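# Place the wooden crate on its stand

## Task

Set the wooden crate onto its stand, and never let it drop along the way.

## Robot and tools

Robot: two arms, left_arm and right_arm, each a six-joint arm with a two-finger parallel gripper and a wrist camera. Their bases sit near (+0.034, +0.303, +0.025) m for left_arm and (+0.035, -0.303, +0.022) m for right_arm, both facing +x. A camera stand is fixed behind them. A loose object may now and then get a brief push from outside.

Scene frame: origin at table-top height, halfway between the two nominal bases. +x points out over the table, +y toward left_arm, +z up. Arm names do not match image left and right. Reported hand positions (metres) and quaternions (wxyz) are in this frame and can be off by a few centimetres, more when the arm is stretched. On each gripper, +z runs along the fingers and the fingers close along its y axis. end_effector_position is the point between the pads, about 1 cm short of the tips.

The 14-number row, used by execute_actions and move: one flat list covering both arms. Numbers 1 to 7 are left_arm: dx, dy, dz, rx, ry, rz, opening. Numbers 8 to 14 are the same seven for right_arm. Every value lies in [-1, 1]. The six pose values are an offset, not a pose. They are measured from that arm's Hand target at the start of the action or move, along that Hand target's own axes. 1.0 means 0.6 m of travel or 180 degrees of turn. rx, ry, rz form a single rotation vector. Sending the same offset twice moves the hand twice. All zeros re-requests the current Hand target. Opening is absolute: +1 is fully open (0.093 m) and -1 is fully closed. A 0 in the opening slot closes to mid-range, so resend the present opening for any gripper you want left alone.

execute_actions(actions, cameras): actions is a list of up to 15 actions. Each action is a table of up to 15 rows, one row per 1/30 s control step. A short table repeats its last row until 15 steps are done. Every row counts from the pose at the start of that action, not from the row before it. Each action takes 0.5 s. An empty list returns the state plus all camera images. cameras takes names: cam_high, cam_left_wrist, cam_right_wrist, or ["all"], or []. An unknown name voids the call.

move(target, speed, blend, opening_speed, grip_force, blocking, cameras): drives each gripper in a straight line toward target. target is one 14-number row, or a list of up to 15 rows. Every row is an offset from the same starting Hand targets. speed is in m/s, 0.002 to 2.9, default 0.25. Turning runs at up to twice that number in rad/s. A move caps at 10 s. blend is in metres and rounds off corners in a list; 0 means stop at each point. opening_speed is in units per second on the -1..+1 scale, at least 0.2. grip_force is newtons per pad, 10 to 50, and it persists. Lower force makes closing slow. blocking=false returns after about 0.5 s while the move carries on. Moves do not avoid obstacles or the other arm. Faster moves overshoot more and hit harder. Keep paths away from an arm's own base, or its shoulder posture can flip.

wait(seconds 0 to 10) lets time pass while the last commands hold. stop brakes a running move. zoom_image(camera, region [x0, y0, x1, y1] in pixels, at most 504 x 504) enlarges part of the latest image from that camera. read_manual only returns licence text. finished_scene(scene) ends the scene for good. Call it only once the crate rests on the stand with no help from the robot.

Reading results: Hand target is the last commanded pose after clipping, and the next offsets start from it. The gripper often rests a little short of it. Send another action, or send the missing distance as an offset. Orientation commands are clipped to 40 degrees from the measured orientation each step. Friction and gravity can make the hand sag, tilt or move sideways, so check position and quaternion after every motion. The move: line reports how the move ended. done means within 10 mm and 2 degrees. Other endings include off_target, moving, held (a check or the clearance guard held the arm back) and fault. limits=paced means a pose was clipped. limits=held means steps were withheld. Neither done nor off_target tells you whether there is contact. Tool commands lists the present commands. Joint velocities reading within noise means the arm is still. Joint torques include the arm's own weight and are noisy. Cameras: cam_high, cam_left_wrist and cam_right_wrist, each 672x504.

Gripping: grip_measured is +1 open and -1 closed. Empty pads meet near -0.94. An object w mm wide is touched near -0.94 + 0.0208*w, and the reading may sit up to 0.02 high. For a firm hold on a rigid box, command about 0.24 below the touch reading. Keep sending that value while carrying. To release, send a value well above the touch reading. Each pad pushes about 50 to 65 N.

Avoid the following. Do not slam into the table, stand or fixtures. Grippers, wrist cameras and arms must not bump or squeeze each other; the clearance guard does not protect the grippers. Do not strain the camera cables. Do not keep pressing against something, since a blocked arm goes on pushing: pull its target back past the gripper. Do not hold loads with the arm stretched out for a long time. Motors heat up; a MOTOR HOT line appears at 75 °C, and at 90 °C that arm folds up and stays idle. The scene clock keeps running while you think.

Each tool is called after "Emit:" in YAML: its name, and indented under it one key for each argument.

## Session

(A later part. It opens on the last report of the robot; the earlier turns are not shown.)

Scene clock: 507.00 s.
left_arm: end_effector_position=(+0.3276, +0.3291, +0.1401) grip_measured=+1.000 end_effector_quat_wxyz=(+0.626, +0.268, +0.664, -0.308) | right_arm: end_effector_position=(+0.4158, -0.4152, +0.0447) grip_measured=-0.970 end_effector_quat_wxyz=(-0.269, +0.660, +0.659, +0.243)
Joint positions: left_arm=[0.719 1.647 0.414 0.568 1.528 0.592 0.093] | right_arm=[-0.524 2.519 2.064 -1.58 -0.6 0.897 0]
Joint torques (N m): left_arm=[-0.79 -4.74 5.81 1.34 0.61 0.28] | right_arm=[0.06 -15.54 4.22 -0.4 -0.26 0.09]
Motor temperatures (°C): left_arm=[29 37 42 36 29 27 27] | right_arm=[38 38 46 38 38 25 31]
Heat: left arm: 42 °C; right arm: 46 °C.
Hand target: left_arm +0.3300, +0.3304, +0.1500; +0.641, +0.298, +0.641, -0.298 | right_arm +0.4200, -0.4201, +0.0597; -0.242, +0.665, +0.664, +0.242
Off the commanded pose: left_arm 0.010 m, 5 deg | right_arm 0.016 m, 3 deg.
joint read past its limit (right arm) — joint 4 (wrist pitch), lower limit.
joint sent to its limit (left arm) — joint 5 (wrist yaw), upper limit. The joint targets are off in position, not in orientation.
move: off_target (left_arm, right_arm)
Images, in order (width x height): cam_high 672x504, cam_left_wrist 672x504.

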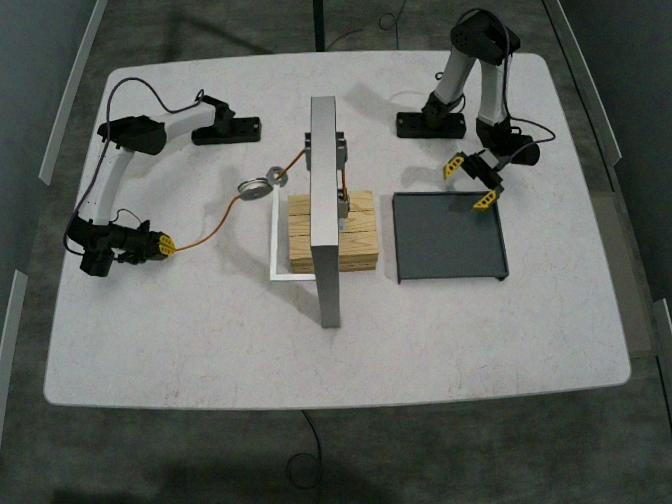

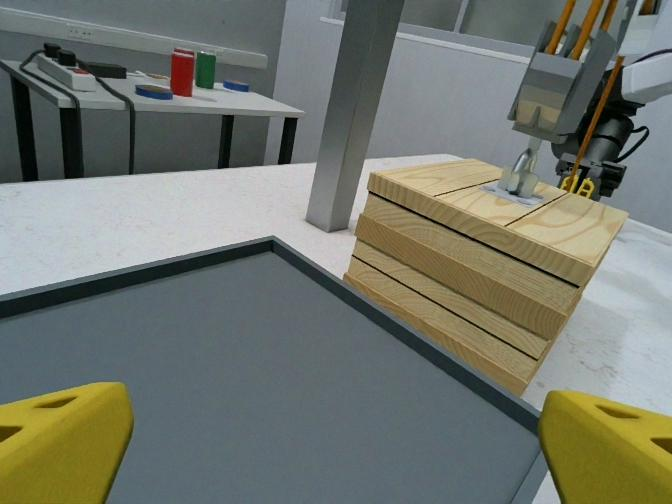

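Emit:
move:
  target:
    - [0,0,0,0,0,0,1,0,0,0,0,0,0,1]
    - [0,0,0,0,0,0,1,0,-0.05,-0.2,0,0,0,1]
  speed: 0.2
  cameras: ["all"]

Scene clock: 521.67 s.
left_arm: end_effector_position=(+0.3276, +0.3291, +0.1401) grip_measured=+1.000 end_effector_quat_wxyz=(+0.626, +0.268, +0.664, -0.308) | right_arm: end_effector_position=(+0.3895, -0.4973, +0.1379) grip_measured=+1.000 end_effector_quat_wxyz=(-0.124, +0.713, +0.635, +0.270)
Joint positions: left_arm=[0.719 1.647 0.414 0.568 1.528 0.592 0.093] | right_arm=[-0.723 2.257 2.055 -1.58 -0.569 0.897 0.093]
Joint torques (N m): left_arm=[-0.8 -4.75 5.81 1.34 0.61 0.28] | right_arm=[0.27 -13.14 5.55 -0.02 -0.27 -0.19]
Motor temperatures (°C): left_arm=[29 37 41 36 29 27 27] | right_arm=[35 46 43 38 35 25 31]
Heat: left arm: 41 °C; right arm: 46 °C.
Hand target: left_arm +0.3300, +0.3304, +0.1500; +0.641, +0.298, +0.641, -0.298 | right_arm +0.3900, -0.4972, +0.1516; -0.242, +0.665, +0.664, +0.242
Off the commanded pose: left_arm 0.010 m, 5 deg | right_arm 0.014 m, 15 deg.
joint read past its limit (right arm) — joint 4 (wrist pitch), lower limit.
joint sent to its limit (left arm) — joint 5 (wrist yaw), upper limit. The joint targets are off in position, not in orientation.
joint sent to its limit (right arm) — joint 4 (wrist pitch), lower limit. The joint targets are off in position and orientation.
move: off_target (left_arm, right_arm)

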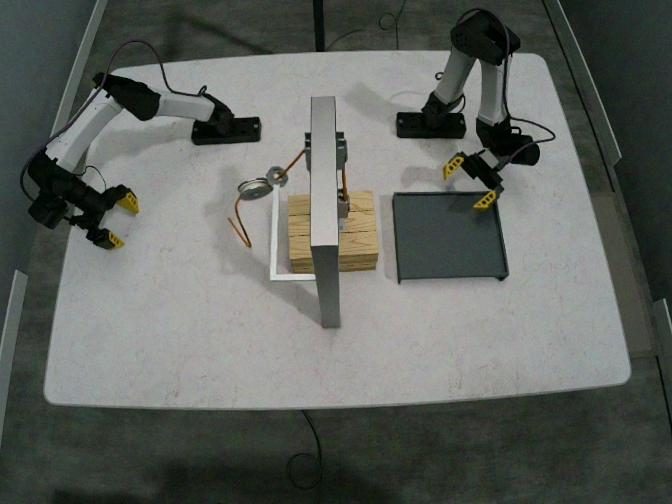

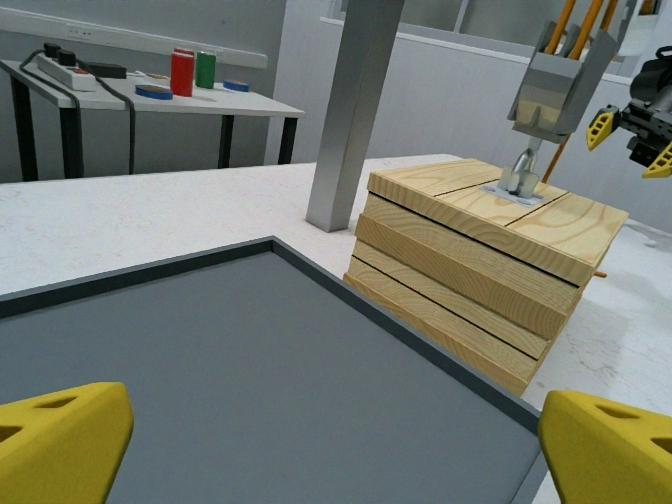

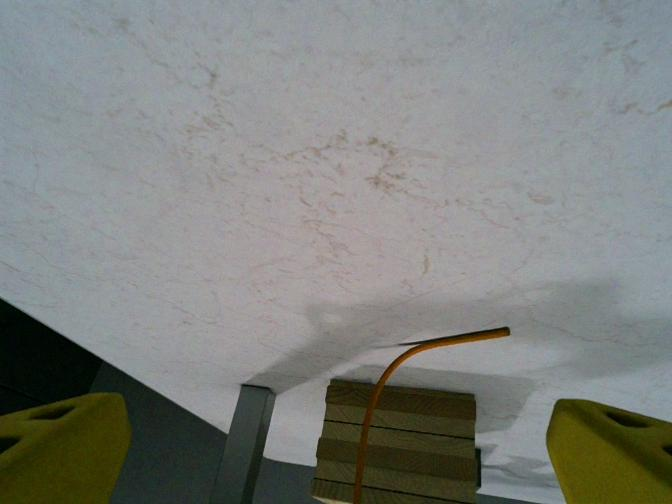

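Emit:
zoom_image:
  camera: "cam_high"
  region: [200, 150, 320, 270]

Emit:
zoom_image:
  camera: "cam_right_wrist"
  region: [200, 300, 600, 504]

Scaled by 4.200 from the camera's 672x504 image, which has a finer 960x720 frame.

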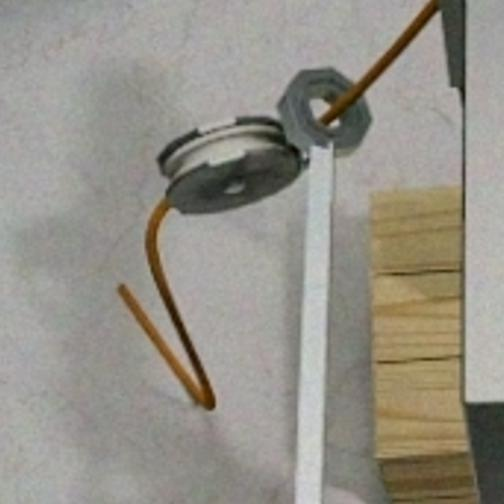

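Scaled by 1.260 from the camera's 672x504 image, which has a finer 960x720 frame.

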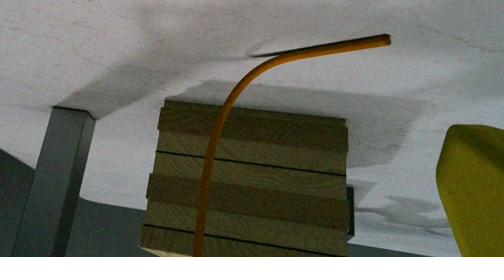

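Emit:
move:
  target: [0,0,0,0,0,0,1,0.2862,0.0333,0.2482,0,-0.0278,0,1]
  speed: 0.25
  cameras: ["cam_right_wrist","cam_high"]

Scene clock: 545.03 s.
left_arm: end_effector_position=(+0.3276, +0.3291, +0.1401) grip_measured=+1.000 end_effector_quat_wxyz=(+0.626, +0.268, +0.664, -0.308) | right_arm: end_effector_position=(+0.4084, -0.2713, +0.1337) grip_measured=+1.000 end_effector_quat_wxyz=(-0.225, +0.671, +0.679, +0.193)
Joint positions: left_arm=[0.719 1.647 0.414 0.568 1.528 0.592 0.093] | right_arm=[-0.16 2.074 1.751 -1.414 -0.582 1.344 0.093]
Joint torques (N m): left_arm=[-0.79 -4.74 5.81 1.34 0.6 0.28] | right_arm=[-0.23 -12.68 4.53 0.2 -0.56 0.07]
Heat: left arm: 41 °C; right arm: 50 °C.
Hand target: left_arm +0.3300, +0.3304, +0.1500; +0.641, +0.298, +0.641, -0.298 | right_arm +0.4101, -0.2700, +0.1480; -0.213, +0.675, +0.674, +0.213
Off the commanded pose: left_arm 0.010 m, 5 deg | right_arm 0.014 m, 3 deg.
joint sent to its limit (left arm) — joint 5 (wrist yaw), upper limit. The joint targets are off in position, not in orientation.
move: off_target (left_arm, right_arm)
Images, in order (width x height): cam_high 672x504, cam_right_wrist 672x504.

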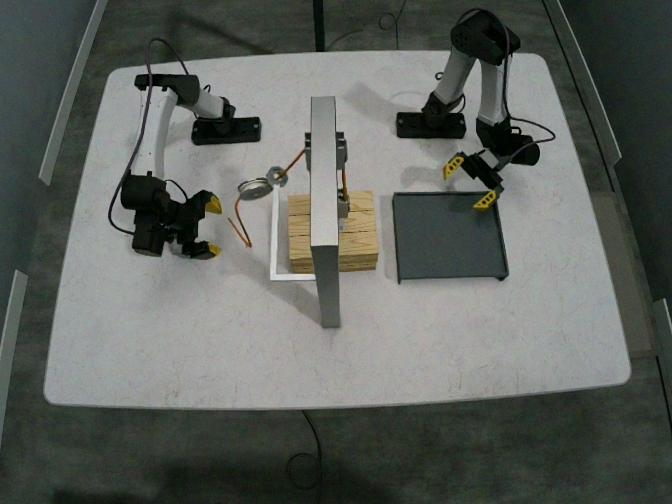

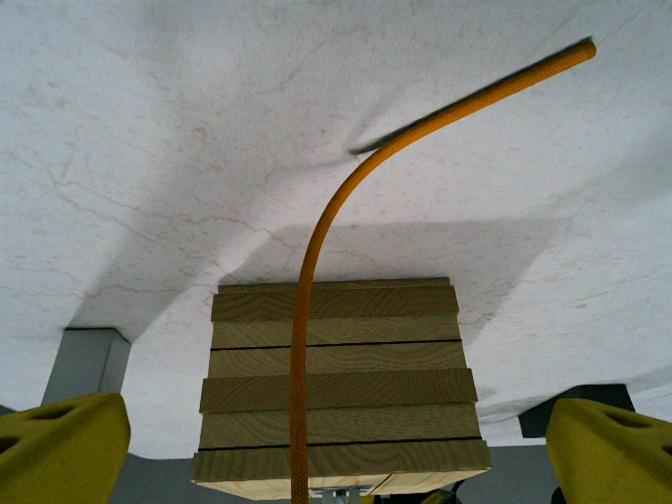

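Emit:
move:
  target: [0,0,0,0,0,0,1,0.1042,0.0177,0.073,0,0,0,1]
  speed: 0.12
  cameras: ["cam_right_wrist","cam_high"]

Scene clock: 557.23 s.
left_arm: end_effector_position=(+0.3276, +0.3291, +0.1401) grip_measured=+1.000 end_effector_quat_wxyz=(+0.626, +0.268, +0.664, -0.308) | right_arm: end_effector_position=(+0.4191, -0.1984, +0.1329) grip_measured=+1.000 end_effector_quat_wxyz=(-0.221, +0.676, +0.677, +0.189)
Joint positions: left_arm=[0.719 1.647 0.414 0.568 1.528 0.592 0.093] | right_arm=[0.033 2.054 1.726 -1.276 -0.589 1.587 0.093]
Joint torques (N m): left_arm=[-0.79 -4.75 5.82 1.34 0.61 0.28] | right_arm=[0.25 -12.63 4.63 0.54 -0.61 0.11]
Heat: left arm: 41 °C; right arm: 49 °C.
Hand target: left_arm +0.3300, +0.3304, +0.1500; +0.641, +0.298, +0.641, -0.298 | right_arm +0.4207, -0.1936, +0.1480; -0.213, +0.675, +0.674, +0.213
Off the commanded pose: left_arm 0.010 m, 5 deg | right_arm 0.016 m, 3 deg.
joint sent to its limit (left arm) — joint 5 (wrist yaw), upper limit. The joint targets are off in position, not in orientation.
move: off_target (left_arm, right_arm)
Images, in order (width x height): cam_high 672x504, cam_right_wrist 672x504.

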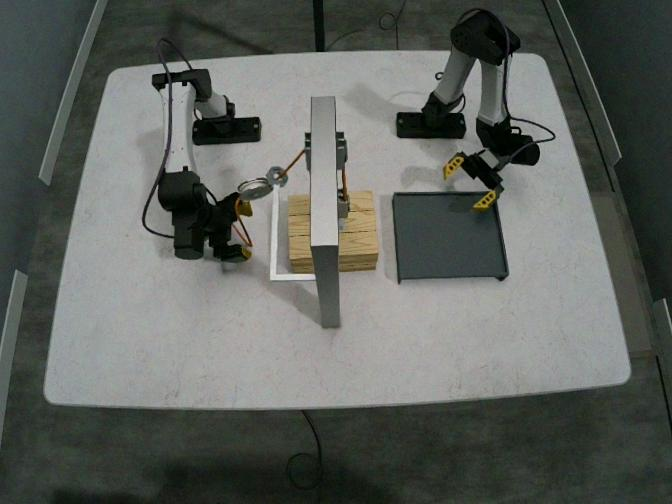

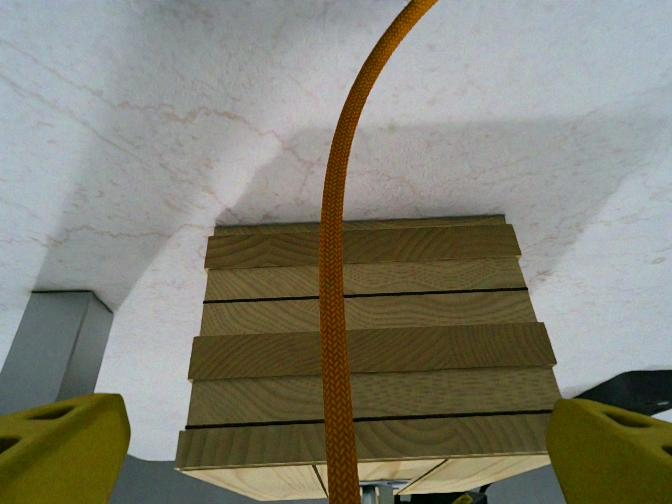

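Emit:
move:
  target: [0,0,0,0,0,0,1,0.041,0,0.0287,0,0,0,1]
  speed: 0.1
  cameras: ["cam_right_wrist","cam_high"]

Emit:
zoom_image:
  camera: "cam_high"
  region: [150, 140, 350, 280]

Scene clock: 564.70 s.
left_arm: end_effector_position=(+0.3276, +0.3291, +0.1401) grip_measured=+1.000 end_effector_quat_wxyz=(+0.626, +0.268, +0.664, -0.308) | right_arm: end_effector_position=(+0.4174, -0.1654, +0.1318) grip_measured=+1.000 end_effector_quat_wxyz=(-0.222, +0.674, +0.679, +0.187)
Joint positions: left_arm=[0.719 1.647 0.414 0.568 1.528 0.592 0.093] | right_arm=[0.118 2.047 1.711 -1.219 -0.589 1.681 0.093]
Joint torques (N m): left_arm=[-0.8 -4.77 5.82 1.34 0.61 0.28] | right_arm=[0.02 -12.62 4.94 0.68 -0.57 0.07]
Heat: left arm: 41 °C; right arm: 49 °C.
Hand target: left_arm +0.3300, +0.3304, +0.1500; +0.641, +0.298, +0.641, -0.298 | right_arm +0.4207, -0.1636, +0.1480; -0.213, +0.675, +0.674, +0.213
Off the commanded pose: left_arm 0.010 m, 5 deg | right_arm 0.017 m, 3 deg.
joint sent to its limit (left arm) — joint 5 (wrist yaw), upper limit. The joint targets are off in position, not in orientation.
move: off_target (left_arm, right_arm)
Images, in order (width x height): cam_high 672x504, cam_right_wrist 672x504.

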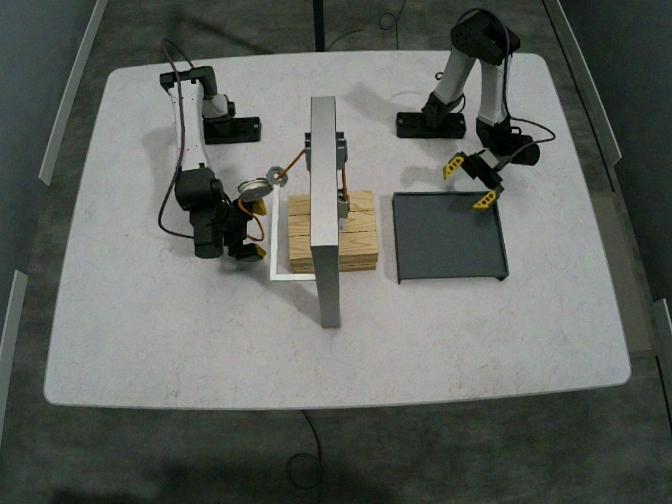

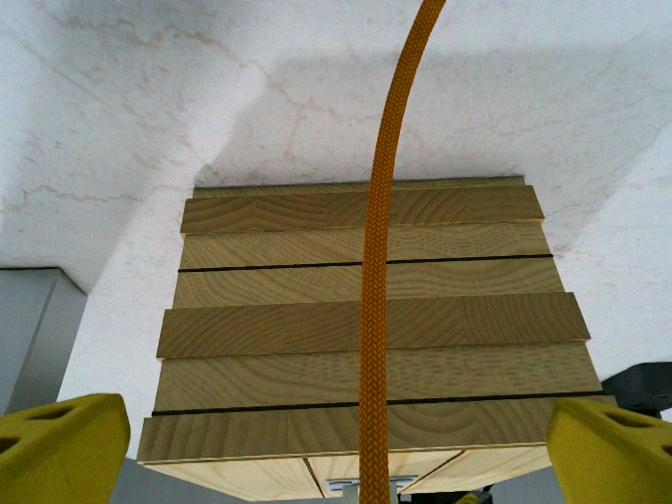

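Scaled by 2.520 from the camera's 672x504 image, which has a finer 960x720 frame.

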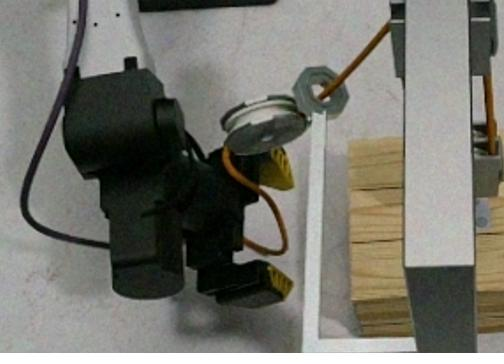

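Emit:
move:
  target:
    - [0,0,0,0,0,0,1,-0.1185,0,-0.018,0,0.0556,0,1]
    - [0,0,0,0,0,0,1,-0.0367,0,0.0395,0,0.0556,0,1]
  speed: 0.15
  cameras: ["cam_right_wrist","cam_high"]

Emit:
zoom_image:
  camera: "cam_high"
  region: [150, 140, 350, 280]

Scene clock: 627.97 s.
left_arm: end_effector_position=(+0.3276, +0.3291, +0.1401) grip_measured=+1.000 end_effector_quat_wxyz=(+0.626, +0.268, +0.664, -0.308) | right_arm: end_effector_position=(+0.4161, -0.1692, +0.0994) grip_measured=+1.000 end_effector_quat_wxyz=(-0.279, +0.655, +0.657, +0.246)
Joint positions: left_arm=[0.719 1.647 0.414 0.568 1.528 0.592 0.093] | right_arm=[0.05 2.079 1.555 -1.066 -0.763 1.604 0.093]
Joint torques (N m): left_arm=[-0.77 -4.74 5.81 1.34 0.6 0.28] | right_arm=[-0.1 -12.66 4.85 0.6 -0.71 0.09]
Heat: left arm: 40 °C; right arm: 48 °C.
Hand target: left_arm +0.3300, +0.3304, +0.1500; +0.641, +0.298, +0.641, -0.298 | right_arm +0.4207, -0.1680, +0.1160; -0.271, +0.653, +0.653, +0.271
Off the commanded pose: left_arm 0.010 m, 5 deg | right_arm 0.017 m, 3 deg.
joint sent to its limit (left arm) — joint 5 (wrist yaw), upper limit. The joint targets are off in position, not in orientation.
move: off_target (left_arm, right_arm)
Images, in order (width x height): cam_high 672x504, cam_right_wrist 672x504.

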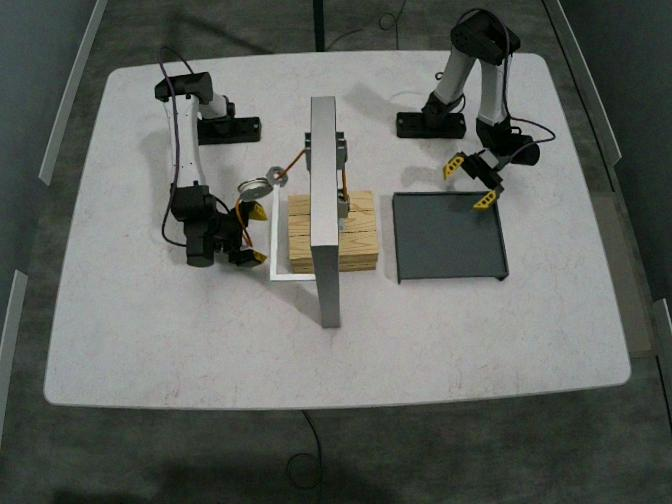

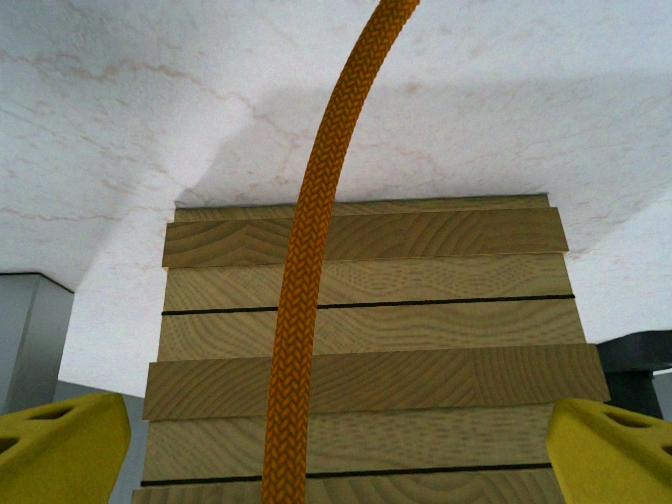

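Scaled by 2.520 from the camera's 672x504 image, which has a finer 960x720 frame.

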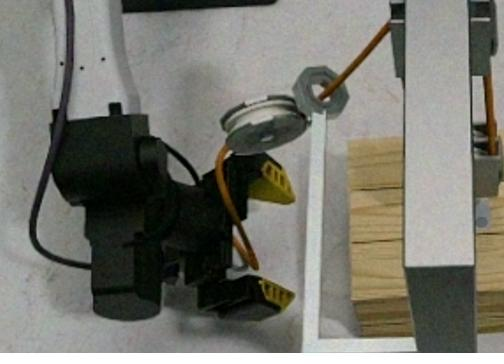

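Emit:
move:
  target: [0,0,0,0,0,0,1,0,0.008,0,0,0,0,-1]
  opening_speed: 2
  cameras: ["cam_right_wrist","cam_left_wrist"]

Scene clock: 631.77 s.
left_arm: end_effector_position=(+0.3276, +0.3291, +0.1401) grip_measured=+1.000 end_effector_quat_wxyz=(+0.626, +0.268, +0.664, -0.308) | right_arm: end_effector_position=(+0.4157, -0.1680, +0.0994) grip_measured=-0.972 end_effector_quat_wxyz=(-0.280, +0.654, +0.658, +0.246)
Joint positions: left_arm=[0.719 1.647 0.414 0.568 1.528 0.592 0.093] | right_arm=[0.053 2.079 1.555 -1.066 -0.763 1.604 0]
Joint torques (N m): left_arm=[-0.79 -4.77 5.81 1.34 0.6 0.28] | right_arm=[0.09 -11.28 6.84 0.52 -0.72 0.07]
Heat: left arm: 40 °C; right arm: 49 °C.
Hand target: left_arm +0.3300, +0.3304, +0.1500; +0.641, +0.298, +0.641, -0.298 | right_arm +0.4255, -0.1680, +0.1160; -0.271, +0.653, +0.653, +0.271
Off the commanded pose: left_arm 0.010 m, 5 deg | right_arm 0.019 m, 3 deg.
joint sent to its limit (left arm) — joint 5 (wrist yaw), upper limit. The joint targets are off in position, not in orientation.
move: off_target (left_arm, right_arm)
Images, in order (width x height): cam_left_wrist 672x504, cam_right_wrist 672x504.

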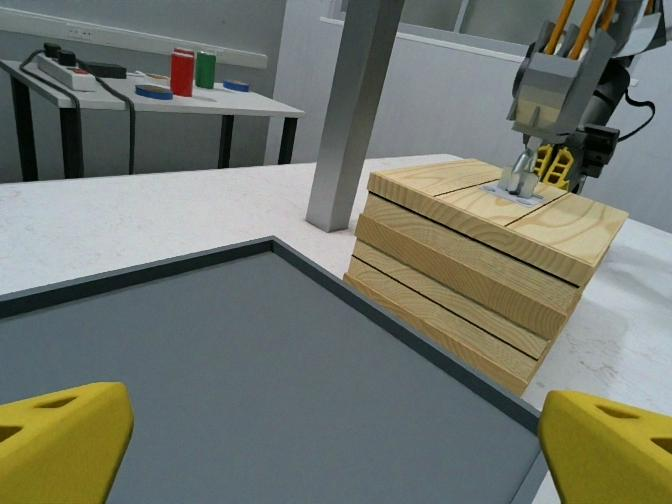

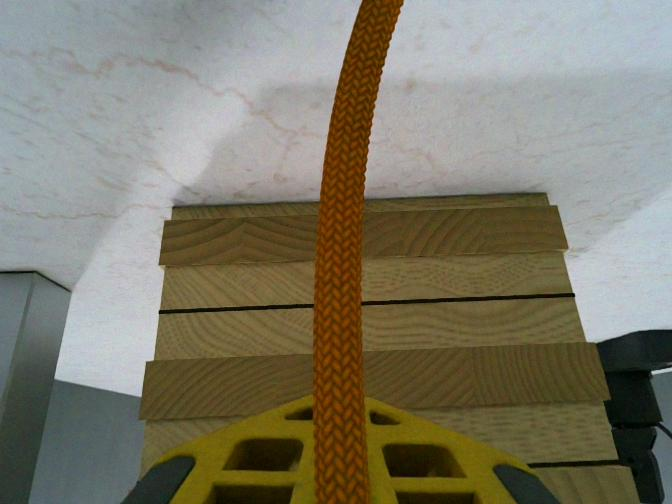

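Emit:
move:
  target:
    - [0,0,0,0,0,0,1,0,0,0,0,0,0,0.1]
    - [0,0,0,0,0,0,1,-0.0212,-0.004,-0.0212,0,0,0,0.1]
    - [0,0,0,0,0,0,1,-0.0212,-0.004,-0.0212,0,0,0,-1]
  speed: 0.1
  cameras: ["cam_right_wrist","cam_high"]

Emit:
zoom_image:
  camera: "cam_high"
  region: [150, 140, 350, 280]

Scene clock: 648.70 s.
left_arm: end_effector_position=(+0.3276, +0.3291, +0.1401) grip_measured=+1.000 end_effector_quat_wxyz=(+0.626, +0.268, +0.664, -0.308) | right_arm: end_effector_position=(+0.4198, -0.1879, +0.0996) grip_measured=-0.972 end_effector_quat_wxyz=(-0.273, +0.661, +0.651, +0.254)
Joint positions: left_arm=[0.719 1.647 0.414 0.568 1.528 0.592 0.093] | right_arm=[0.001 2.079 1.555 -1.078 -0.764 1.569 0]
Joint torques (N m): left_arm=[-0.8 -4.75 5.81 1.34 0.6 0.28] | right_arm=[-0.03 -11.07 7.04 0.11 -0.69 -0.17]
Heat: left arm: 40 °C; right arm: 48 °C.
Hand target: left_arm +0.3300, +0.3304, +0.1500; +0.641, +0.298, +0.641, -0.298 | right_arm +0.4231, -0.1860, +0.1160; -0.271, +0.653, +0.653, +0.271
Off the commanded pose: left_arm 0.010 m, 5 deg | right_arm 0.017 m, 2 deg.
joint sent to its limit (left arm) — joint 5 (wrist yaw), upper limit. The joint targets are off in position, not in orientation.
move: off_target (left_arm, right_arm); target 3's new opening was sent with right_arm's hand 0.017 m and 2 deg from that target
Images, in order (width x height): cam_high 672x504, cam_right_wrist 672x504.

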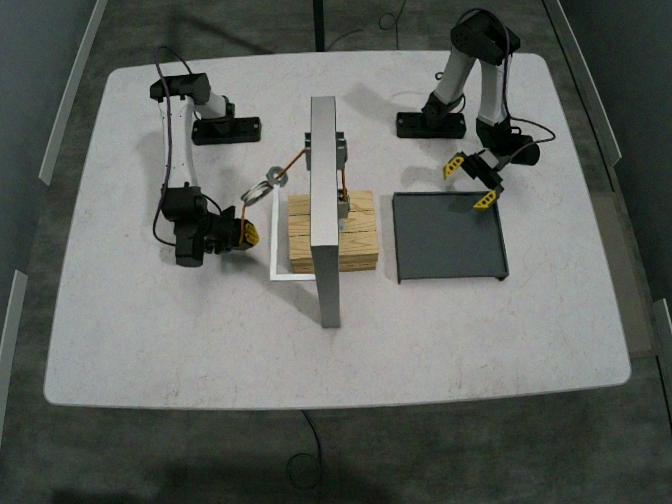

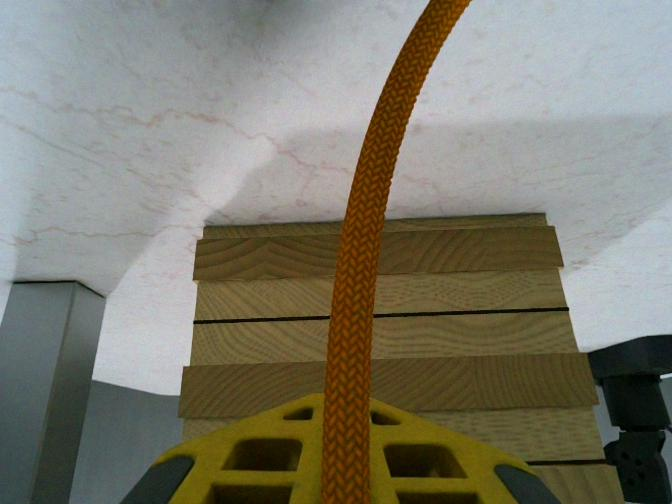

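Scaled by 2.520 from the camera's 672x504 image, which has a finer 960x720 frame.

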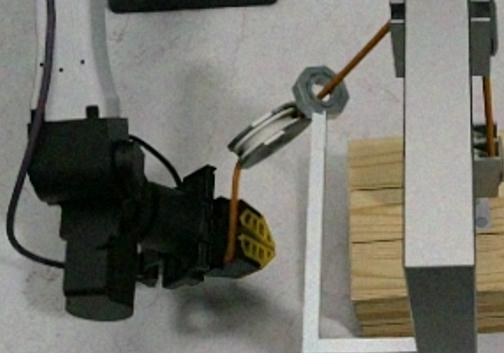

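Emit:
move:
  target:
    - [0,0,0,0,0,0,1,0,0,0,0,0,0,0.3]
    - [0,0,0,0,0,0,1,-0.0354,0,-0.0354,0,0,0,0.3]
  speed: 0.1
  cameras: ["cam_right_wrist","cam_high"]

Emit:
zoom_image:
  camera: "cam_high"
  region: [150, 140, 350, 280]

Scene clock: 656.13 s.
left_arm: end_effector_position=(+0.3276, +0.3291, +0.1401) grip_measured=+1.000 end_effector_quat_wxyz=(+0.626, +0.268, +0.664, -0.308) | right_arm: end_effector_position=(+0.4173, -0.2174, +0.1071) grip_measured=+0.298 end_effector_quat_wxyz=(-0.271, +0.659, +0.652, +0.260)
Joint positions: left_arm=[0.719 1.647 0.414 0.568 1.528 0.592 0.093] | right_arm=[-0.077 2.079 1.582 -1.168 -0.764 1.462 0.059]
Joint torques (N m): left_arm=[-0.79 -4.75 5.81 1.34 0.61 0.28] | right_arm=[0.18 -8.69 7.95 0 -0.68 -0.2]
Heat: left arm: 40 °C; right arm: 48 °C.
Hand target: left_arm +0.3300, +0.3304, +0.1500; +0.641, +0.298, +0.641, -0.298 | right_arm +0.4231, -0.2161, +0.1160; -0.271, +0.653, +0.653, +0.271
Off the commanded pose: left_arm 0.010 m, 5 deg | right_arm 0.011 m, 1 deg.
joint sent to its limit (left arm) — joint 5 (wrist yaw), upper limit. The joint targets are off in position, not in orientation.
move: off_target (left_arm, right_arm)
Images, in order (width x height): cam_high 672x504, cam_right_wrist 672x504.

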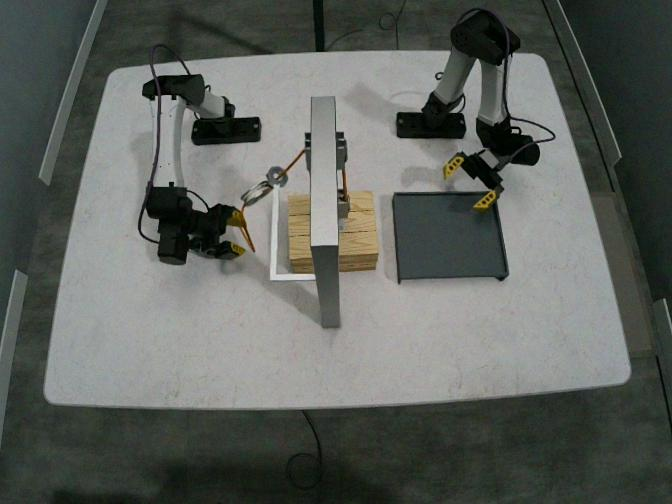

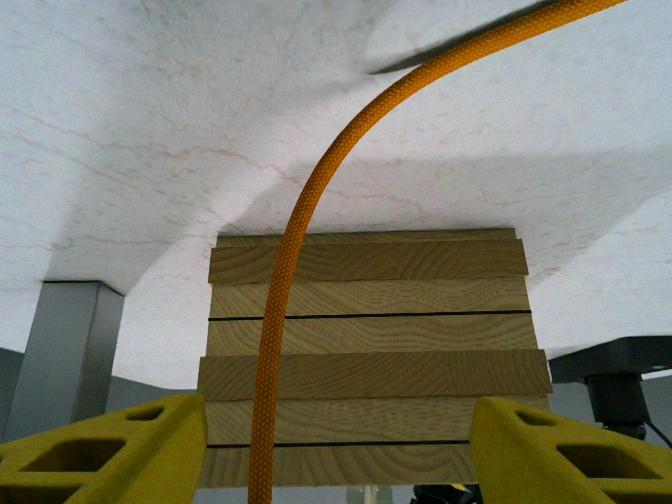

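Scaled by 2.520 from the camera's 672x504 image, which has a finer 960x720 frame.

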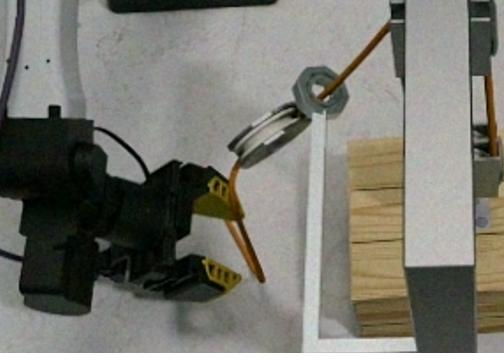

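Emit:
move:
  target: [0,0,0,0,0,0,1,0.022,0.0267,0.022,0,0,0,0.3]
  speed: 0.1
  cameras: ["cam_right_wrist"]

Scene clock: 661.60 s.
left_arm: end_effector_position=(+0.3276, +0.3291, +0.1401) grip_measured=+1.000 end_effector_quat_wxyz=(+0.626, +0.268, +0.664, -0.308) | right_arm: end_effector_position=(+0.4291, -0.1993, +0.1073) grip_measured=+0.298 end_effector_quat_wxyz=(-0.273, +0.653, +0.659, +0.255)
Joint positions: left_arm=[0.719 1.647 0.414 0.568 1.528 0.592 0.093] | right_arm=[-0.028 2.122 1.651 -1.168 -0.764 1.502 0.059]
Joint torques (N m): left_arm=[-0.77 -4.75 5.81 1.34 0.6 0.28] | right_arm=[0.46 -9.01 8.05 0.29 -0.71 0.1]
Heat: left arm: 40 °C; right arm: 48 °C.
Hand target: left_arm +0.3300, +0.3304, +0.1500; +0.641, +0.298, +0.641, -0.298 | right_arm +0.4391, -0.1974, +0.1160; -0.271, +0.653, +0.653, +0.271
Off the commanded pose: left_arm 0.010 m, 5 deg | right_arm 0.013 m, 2 deg.
joint sent to its limit (left arm) — joint 5 (wrist yaw), upper limit. The joint targets are off in position, not in orientation.
move: off_target (left_arm, right_arm)
Images, in order (width x height): cam_right_wrist 672x504.

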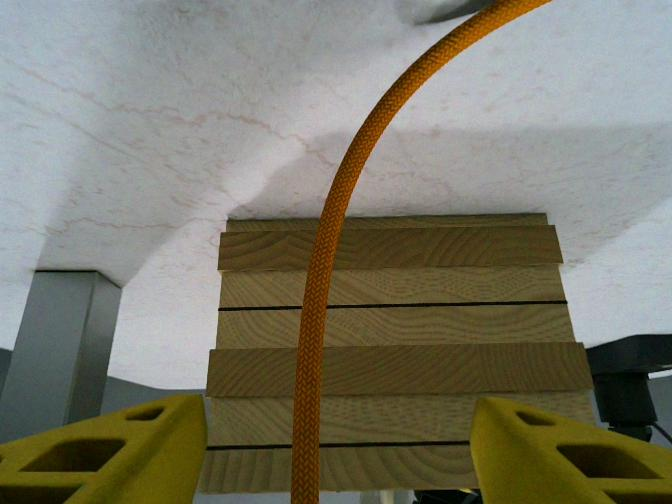

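Emit:
move:
  target:
    - [0,0,0,0,0,0,1,0.0248,0.0117,0.0248,0,0,0,0.3]
    - [0,0,0,0,0,0,1,0.0248,0.0117,0.0248,0,0,0,-1]
  speed: 0.1
  cameras: ["cam_right_wrist","cam_high"]

Emit:
zoom_image:
  camera: "cam_high"
  region: [150, 140, 350, 280]

Scene clock: 673.90 s.
left_arm: end_effector_position=(+0.3276, +0.3291, +0.1401) grip_measured=+1.000 end_effector_quat_wxyz=(+0.626, +0.268, +0.664, -0.308) | right_arm: end_effector_position=(+0.4329, -0.1787, +0.1072) grip_measured=-0.968 end_effector_quat_wxyz=(-0.278, +0.655, +0.657, +0.249)
Joint positions: left_arm=[0.719 1.647 0.414 0.568 1.528 0.592 0.093] | right_arm=[0.024 2.134 1.671 -1.142 -0.764 1.574 0]
Joint torques (N m): left_arm=[-0.79 -4.75 5.81 1.34 0.6 0.28] | right_arm=[0.25 -9.16 8.06 0.55 -0.72 0.08]
Heat: left arm: 40 °C; right arm: 49 °C.
Hand target: left_arm +0.3300, +0.3304, +0.1500; +0.641, +0.298, +0.641, -0.298 | right_arm +0.4462, -0.1764, +0.1160; -0.271, +0.653, +0.653, +0.271
Off the commanded pose: left_arm 0.010 m, 5 deg | right_arm 0.016 m, 3 deg.
joint sent to its limit (left arm) — joint 5 (wrist yaw), upper limit. The joint targets are off in position, not in orientation.
move: off_target (left_arm, right_arm); target 2's new opening was sent with right_arm's hand 0.016 m and 3 deg from that target
Images, in order (width x height): cam_high 672x504, cam_right_wrist 672x504.

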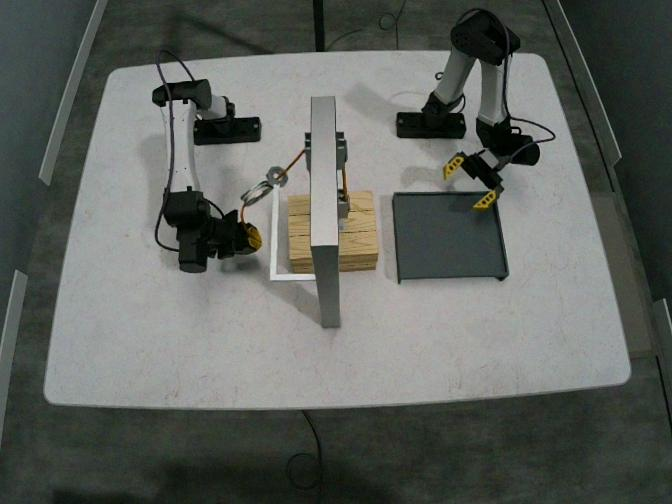

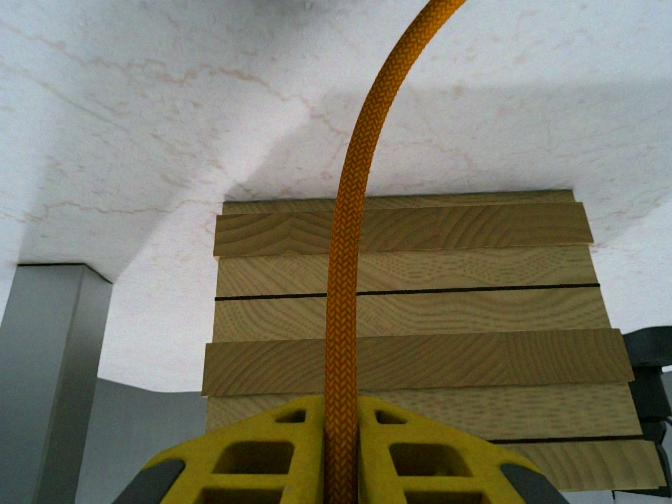

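Scaled by 2.520 from the camera's 672x504 image, which has a finer 960x720 frame.

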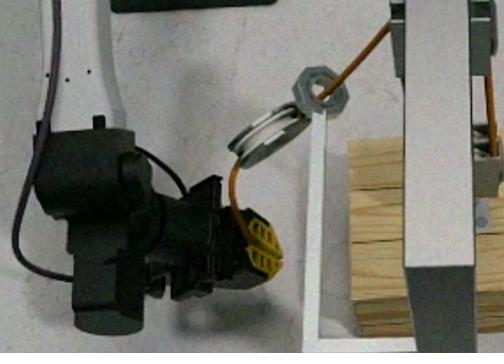

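Emit:
move:
  target: [0,0,0,0,0,0,1,-0.1998,-0.0183,-0.0915,0,-0.25,0,-1]
  speed: 0.1
  cameras: ["all"]

Emit:
zoom_image:
  camera: "cam_high"
  region: [150, 140, 350, 280]

Scene clock: 686.47 s.
left_arm: end_effector_position=(+0.3276, +0.3291, +0.1401) grip_measured=+1.000 end_effector_quat_wxyz=(+0.626, +0.268, +0.664, -0.308) | right_arm: end_effector_position=(+0.4374, -0.2443, +0.0948) grip_measured=-0.968 end_effector_quat_wxyz=(-0.075, +0.685, +0.718, +0.093)
Joint positions: left_arm=[0.719 1.647 0.414 0.568 1.528 0.592 0.093] | right_arm=[0.052 2.074 1.699 -1.164 -0.238 1.574 0]
Joint torques (N m): left_arm=[-0.79 -4.75 5.81 1.34 0.6 0.28] | right_arm=[-2.58 -7.6 3.36 0.54 1.96 -0.16]
Heat: left arm: 40 °C; right arm: 49 °C.
Hand target: left_arm +0.3300, +0.3304, +0.1500; +0.641, +0.298, +0.641, -0.298 | right_arm +0.4351, -0.2999, +0.0700; +0.000, +0.707, +0.707, +0.000
Off the commanded pose: left_arm 0.010 m, 5 deg | right_arm 0.061 m, 14 deg.
joint sent to its limit (left arm) — joint 5 (wrist yaw), upper limit. The joint targets are off in position, not in orientation.
move: off_target (left_arm, right_arm)

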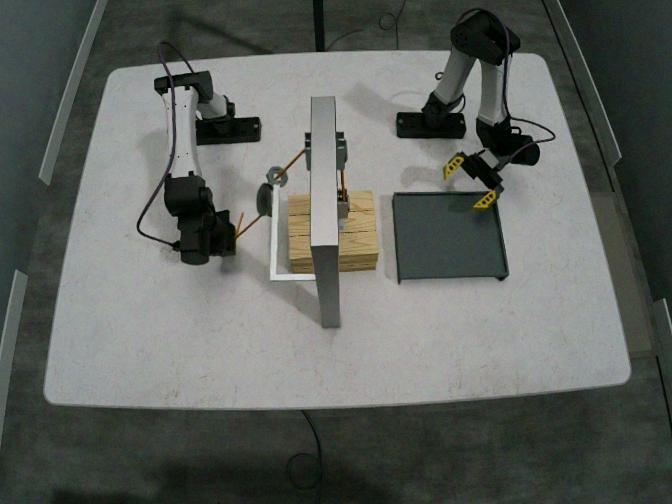

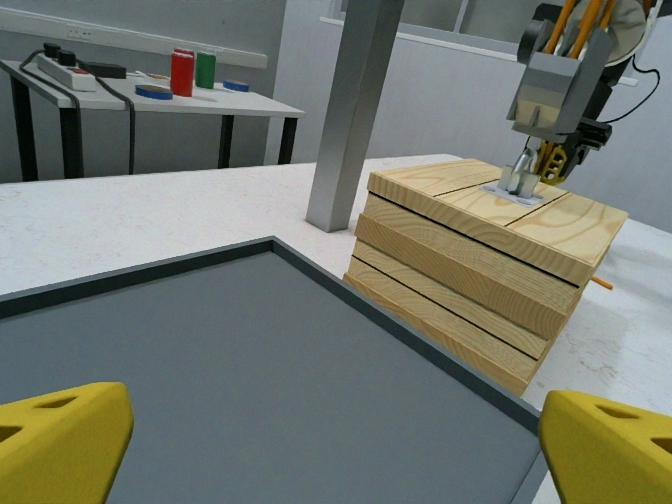

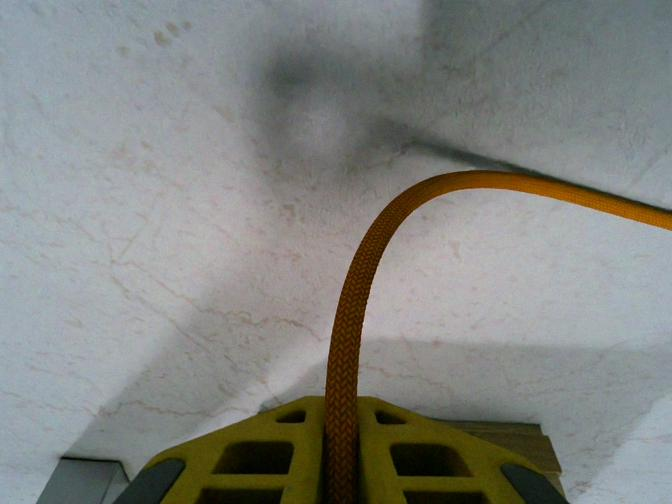

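Scaled by 2.520 from the camera's 672x504 image, which has a finer 960x720 frame.

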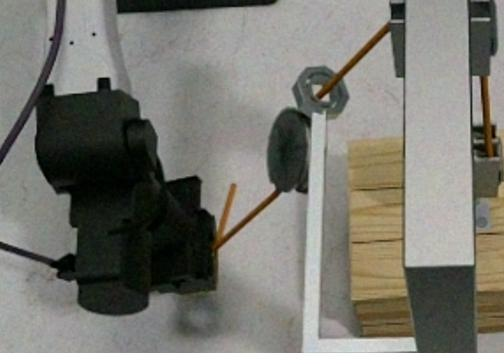

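Emit:
move:
  target: [0,0,0,0,0,0,1,-0.2,0,0.0333,0,-0.0556,0,-1]
  speed: 0.08
  cameras: ["all"]

Emit:
zoom_image:
  camera: "cam_high"
  region: [150, 140, 350, 280]

Scene clock: 691.90 s.
left_arm: end_effector_position=(+0.3276, +0.3291, +0.1401) grip_measured=+1.000 end_effector_quat_wxyz=(+0.626, +0.268, +0.664, -0.308) | right_arm: end_effector_position=(+0.4388, -0.2896, +0.1221) grip_measured=-0.968 end_effector_quat_wxyz=(-0.032, +0.648, +0.752, +0.122)
Joint positions: left_arm=[0.719 1.647 0.414 0.568 1.528 0.592 0.093] | right_arm=[-0.059 1.99 1.68 -1.164 -0.234 1.37 0]
Joint torques (N m): left_arm=[-0.79 -4.75 5.81 1.34 0.6 0.28] | right_arm=[-10.37 -1.31 1.18 1.13 3.27 -0.24]
Heat: left arm: 40 °C; right arm: 48 °C.
Hand target: left_arm +0.3300, +0.3304, +0.1500; +0.641, +0.298, +0.641, -0.298 | right_arm +0.4350, -0.4199, +0.0499; +0.061, +0.705, +0.704, -0.062
Off the commanded pose: left_arm 0.010 m, 5 deg | right_arm 0.149 m, 25 deg.
joint sent to its limit (left arm) — joint 5 (wrist yaw), upper limit. The joint targets are off in position, not in orientation.
move: off_target (left_arm, right_arm)

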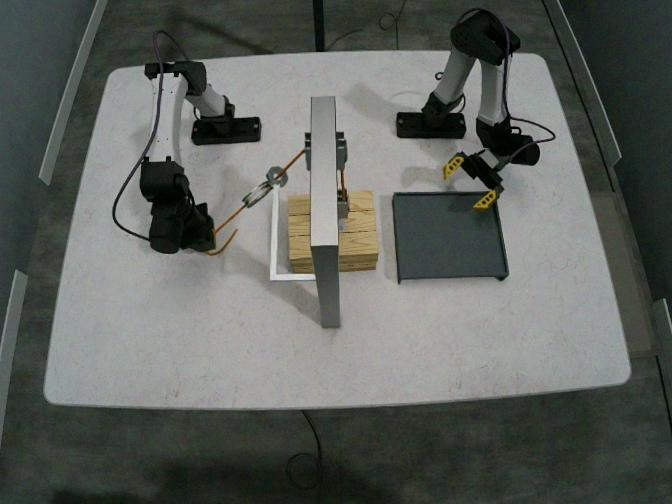

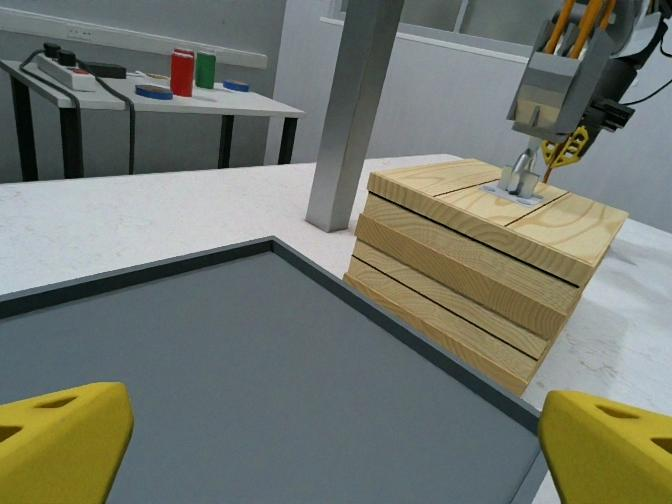

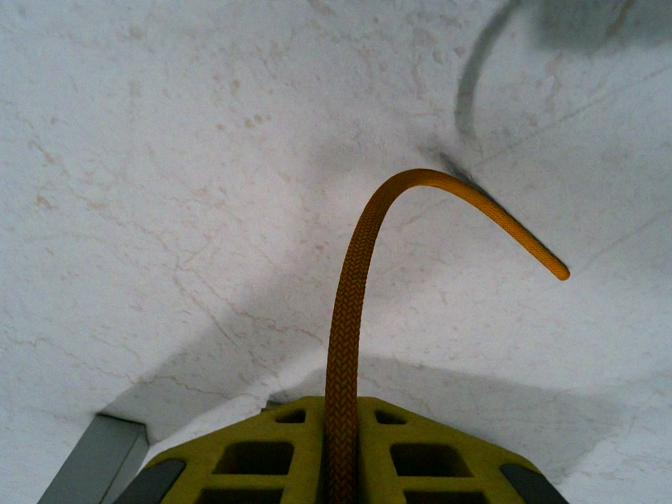

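Scaled by 2.520 from the camera's 672x504 image, which has a finer 960x720 frame.

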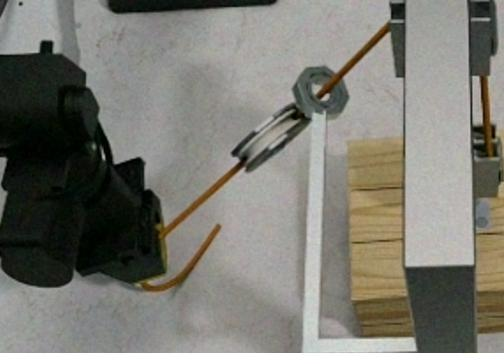

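Emit:
move:
  target:
    - [0,0,0,0,0,0,1,0.2646,0,-0.1313,0,0.0556,0,-1]
    - [0,0,0,0,0,0,1,0.2646,0,-0.1313,0,0.0556,0,1]
    - [0,0,0,0,0,0,1,0.058,-0.025,-0.247,0,0.111,0,1]
  speed: 0.15
  cameras: ["cam_right_wrist","cam_high"]

Emit:
zoom_image:
  camera: "cam_high"
  region: [150, 140, 350, 280]

Scene clock: 719.73 s.
left_arm: end_effector_position=(+0.3276, +0.3291, +0.1401) grip_measured=+1.000 end_effector_quat_wxyz=(+0.626, +0.268, +0.664, -0.308) | right_arm: end_effector_position=(+0.4192, -0.3651, +0.1749) grip_measured=+1.000 end_effector_quat_wxyz=(-0.054, +0.711, +0.699, +0.054)
Joint positions: left_arm=[0.719 1.647 0.414 0.568 1.528 0.592 0.093] | right_arm=[-0.22 2.082 2.041 -1.563 -0.149 1.359 0.093]
Joint torques (N m): left_arm=[-0.8 -4.74 5.82 1.34 0.6 0.28] | right_arm=[0.55 -10.77 7.36 0.13 -0.33 -0.21]
Motor temperatures (°C): left_arm=[29 34 40 39 29 27 27] | right_arm=[36 43 41 34 42 25 31]
Heat: left arm: 40 °C; right arm: 43 °C.
Hand target: left_arm +0.3300, +0.3304, +0.1500; +0.641, +0.298, +0.641, -0.298 | right_arm +0.4201, -0.3600, +0.1898; -0.062, +0.705, +0.704, +0.062
Off the commanded pose: left_arm 0.010 m, 5 deg | right_arm 0.016 m, 2 deg.
joint sent to its limit (left arm) — joint 5 (wrist yaw), upper limit. The joint targets are off in position, not in orientation.
joint sent to its limit (right arm) — joint 4 (wrist pitch), lower limit. The joint targets are off in position, not in orientation.
move: off_target (left_arm, right_arm); target 2's new opening was sent with right_arm's hand 0.010 m and 3 deg from that target
Images, in order (width x height): cam_high 672x504, cam_right_wrist 672x504.

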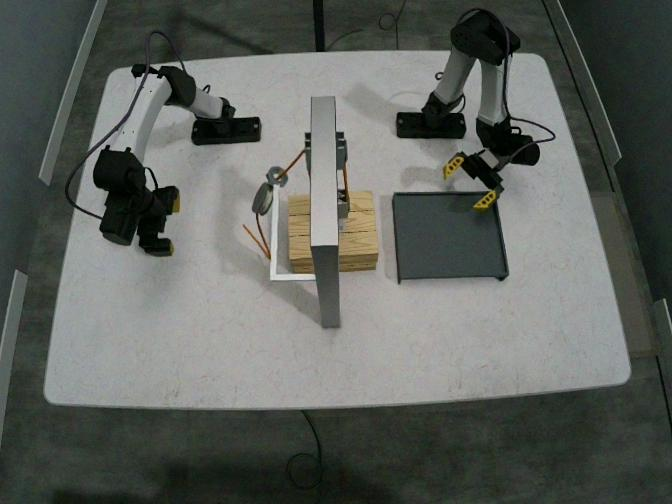

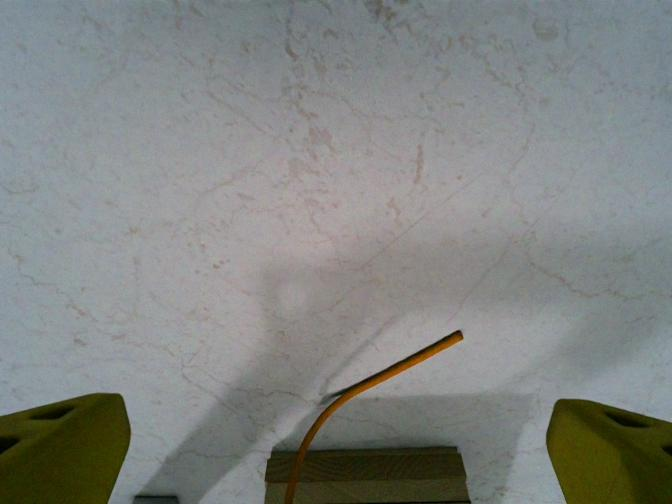

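Scaled by 2.520 from the camera's 672x504 image, which has a finer 960x720 frame.

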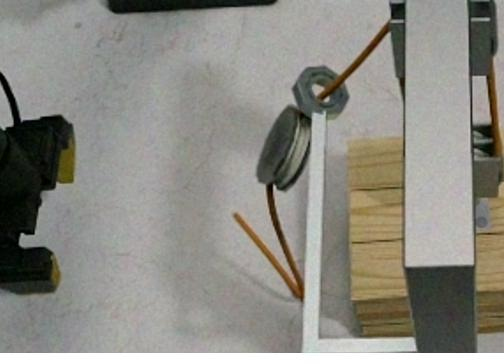

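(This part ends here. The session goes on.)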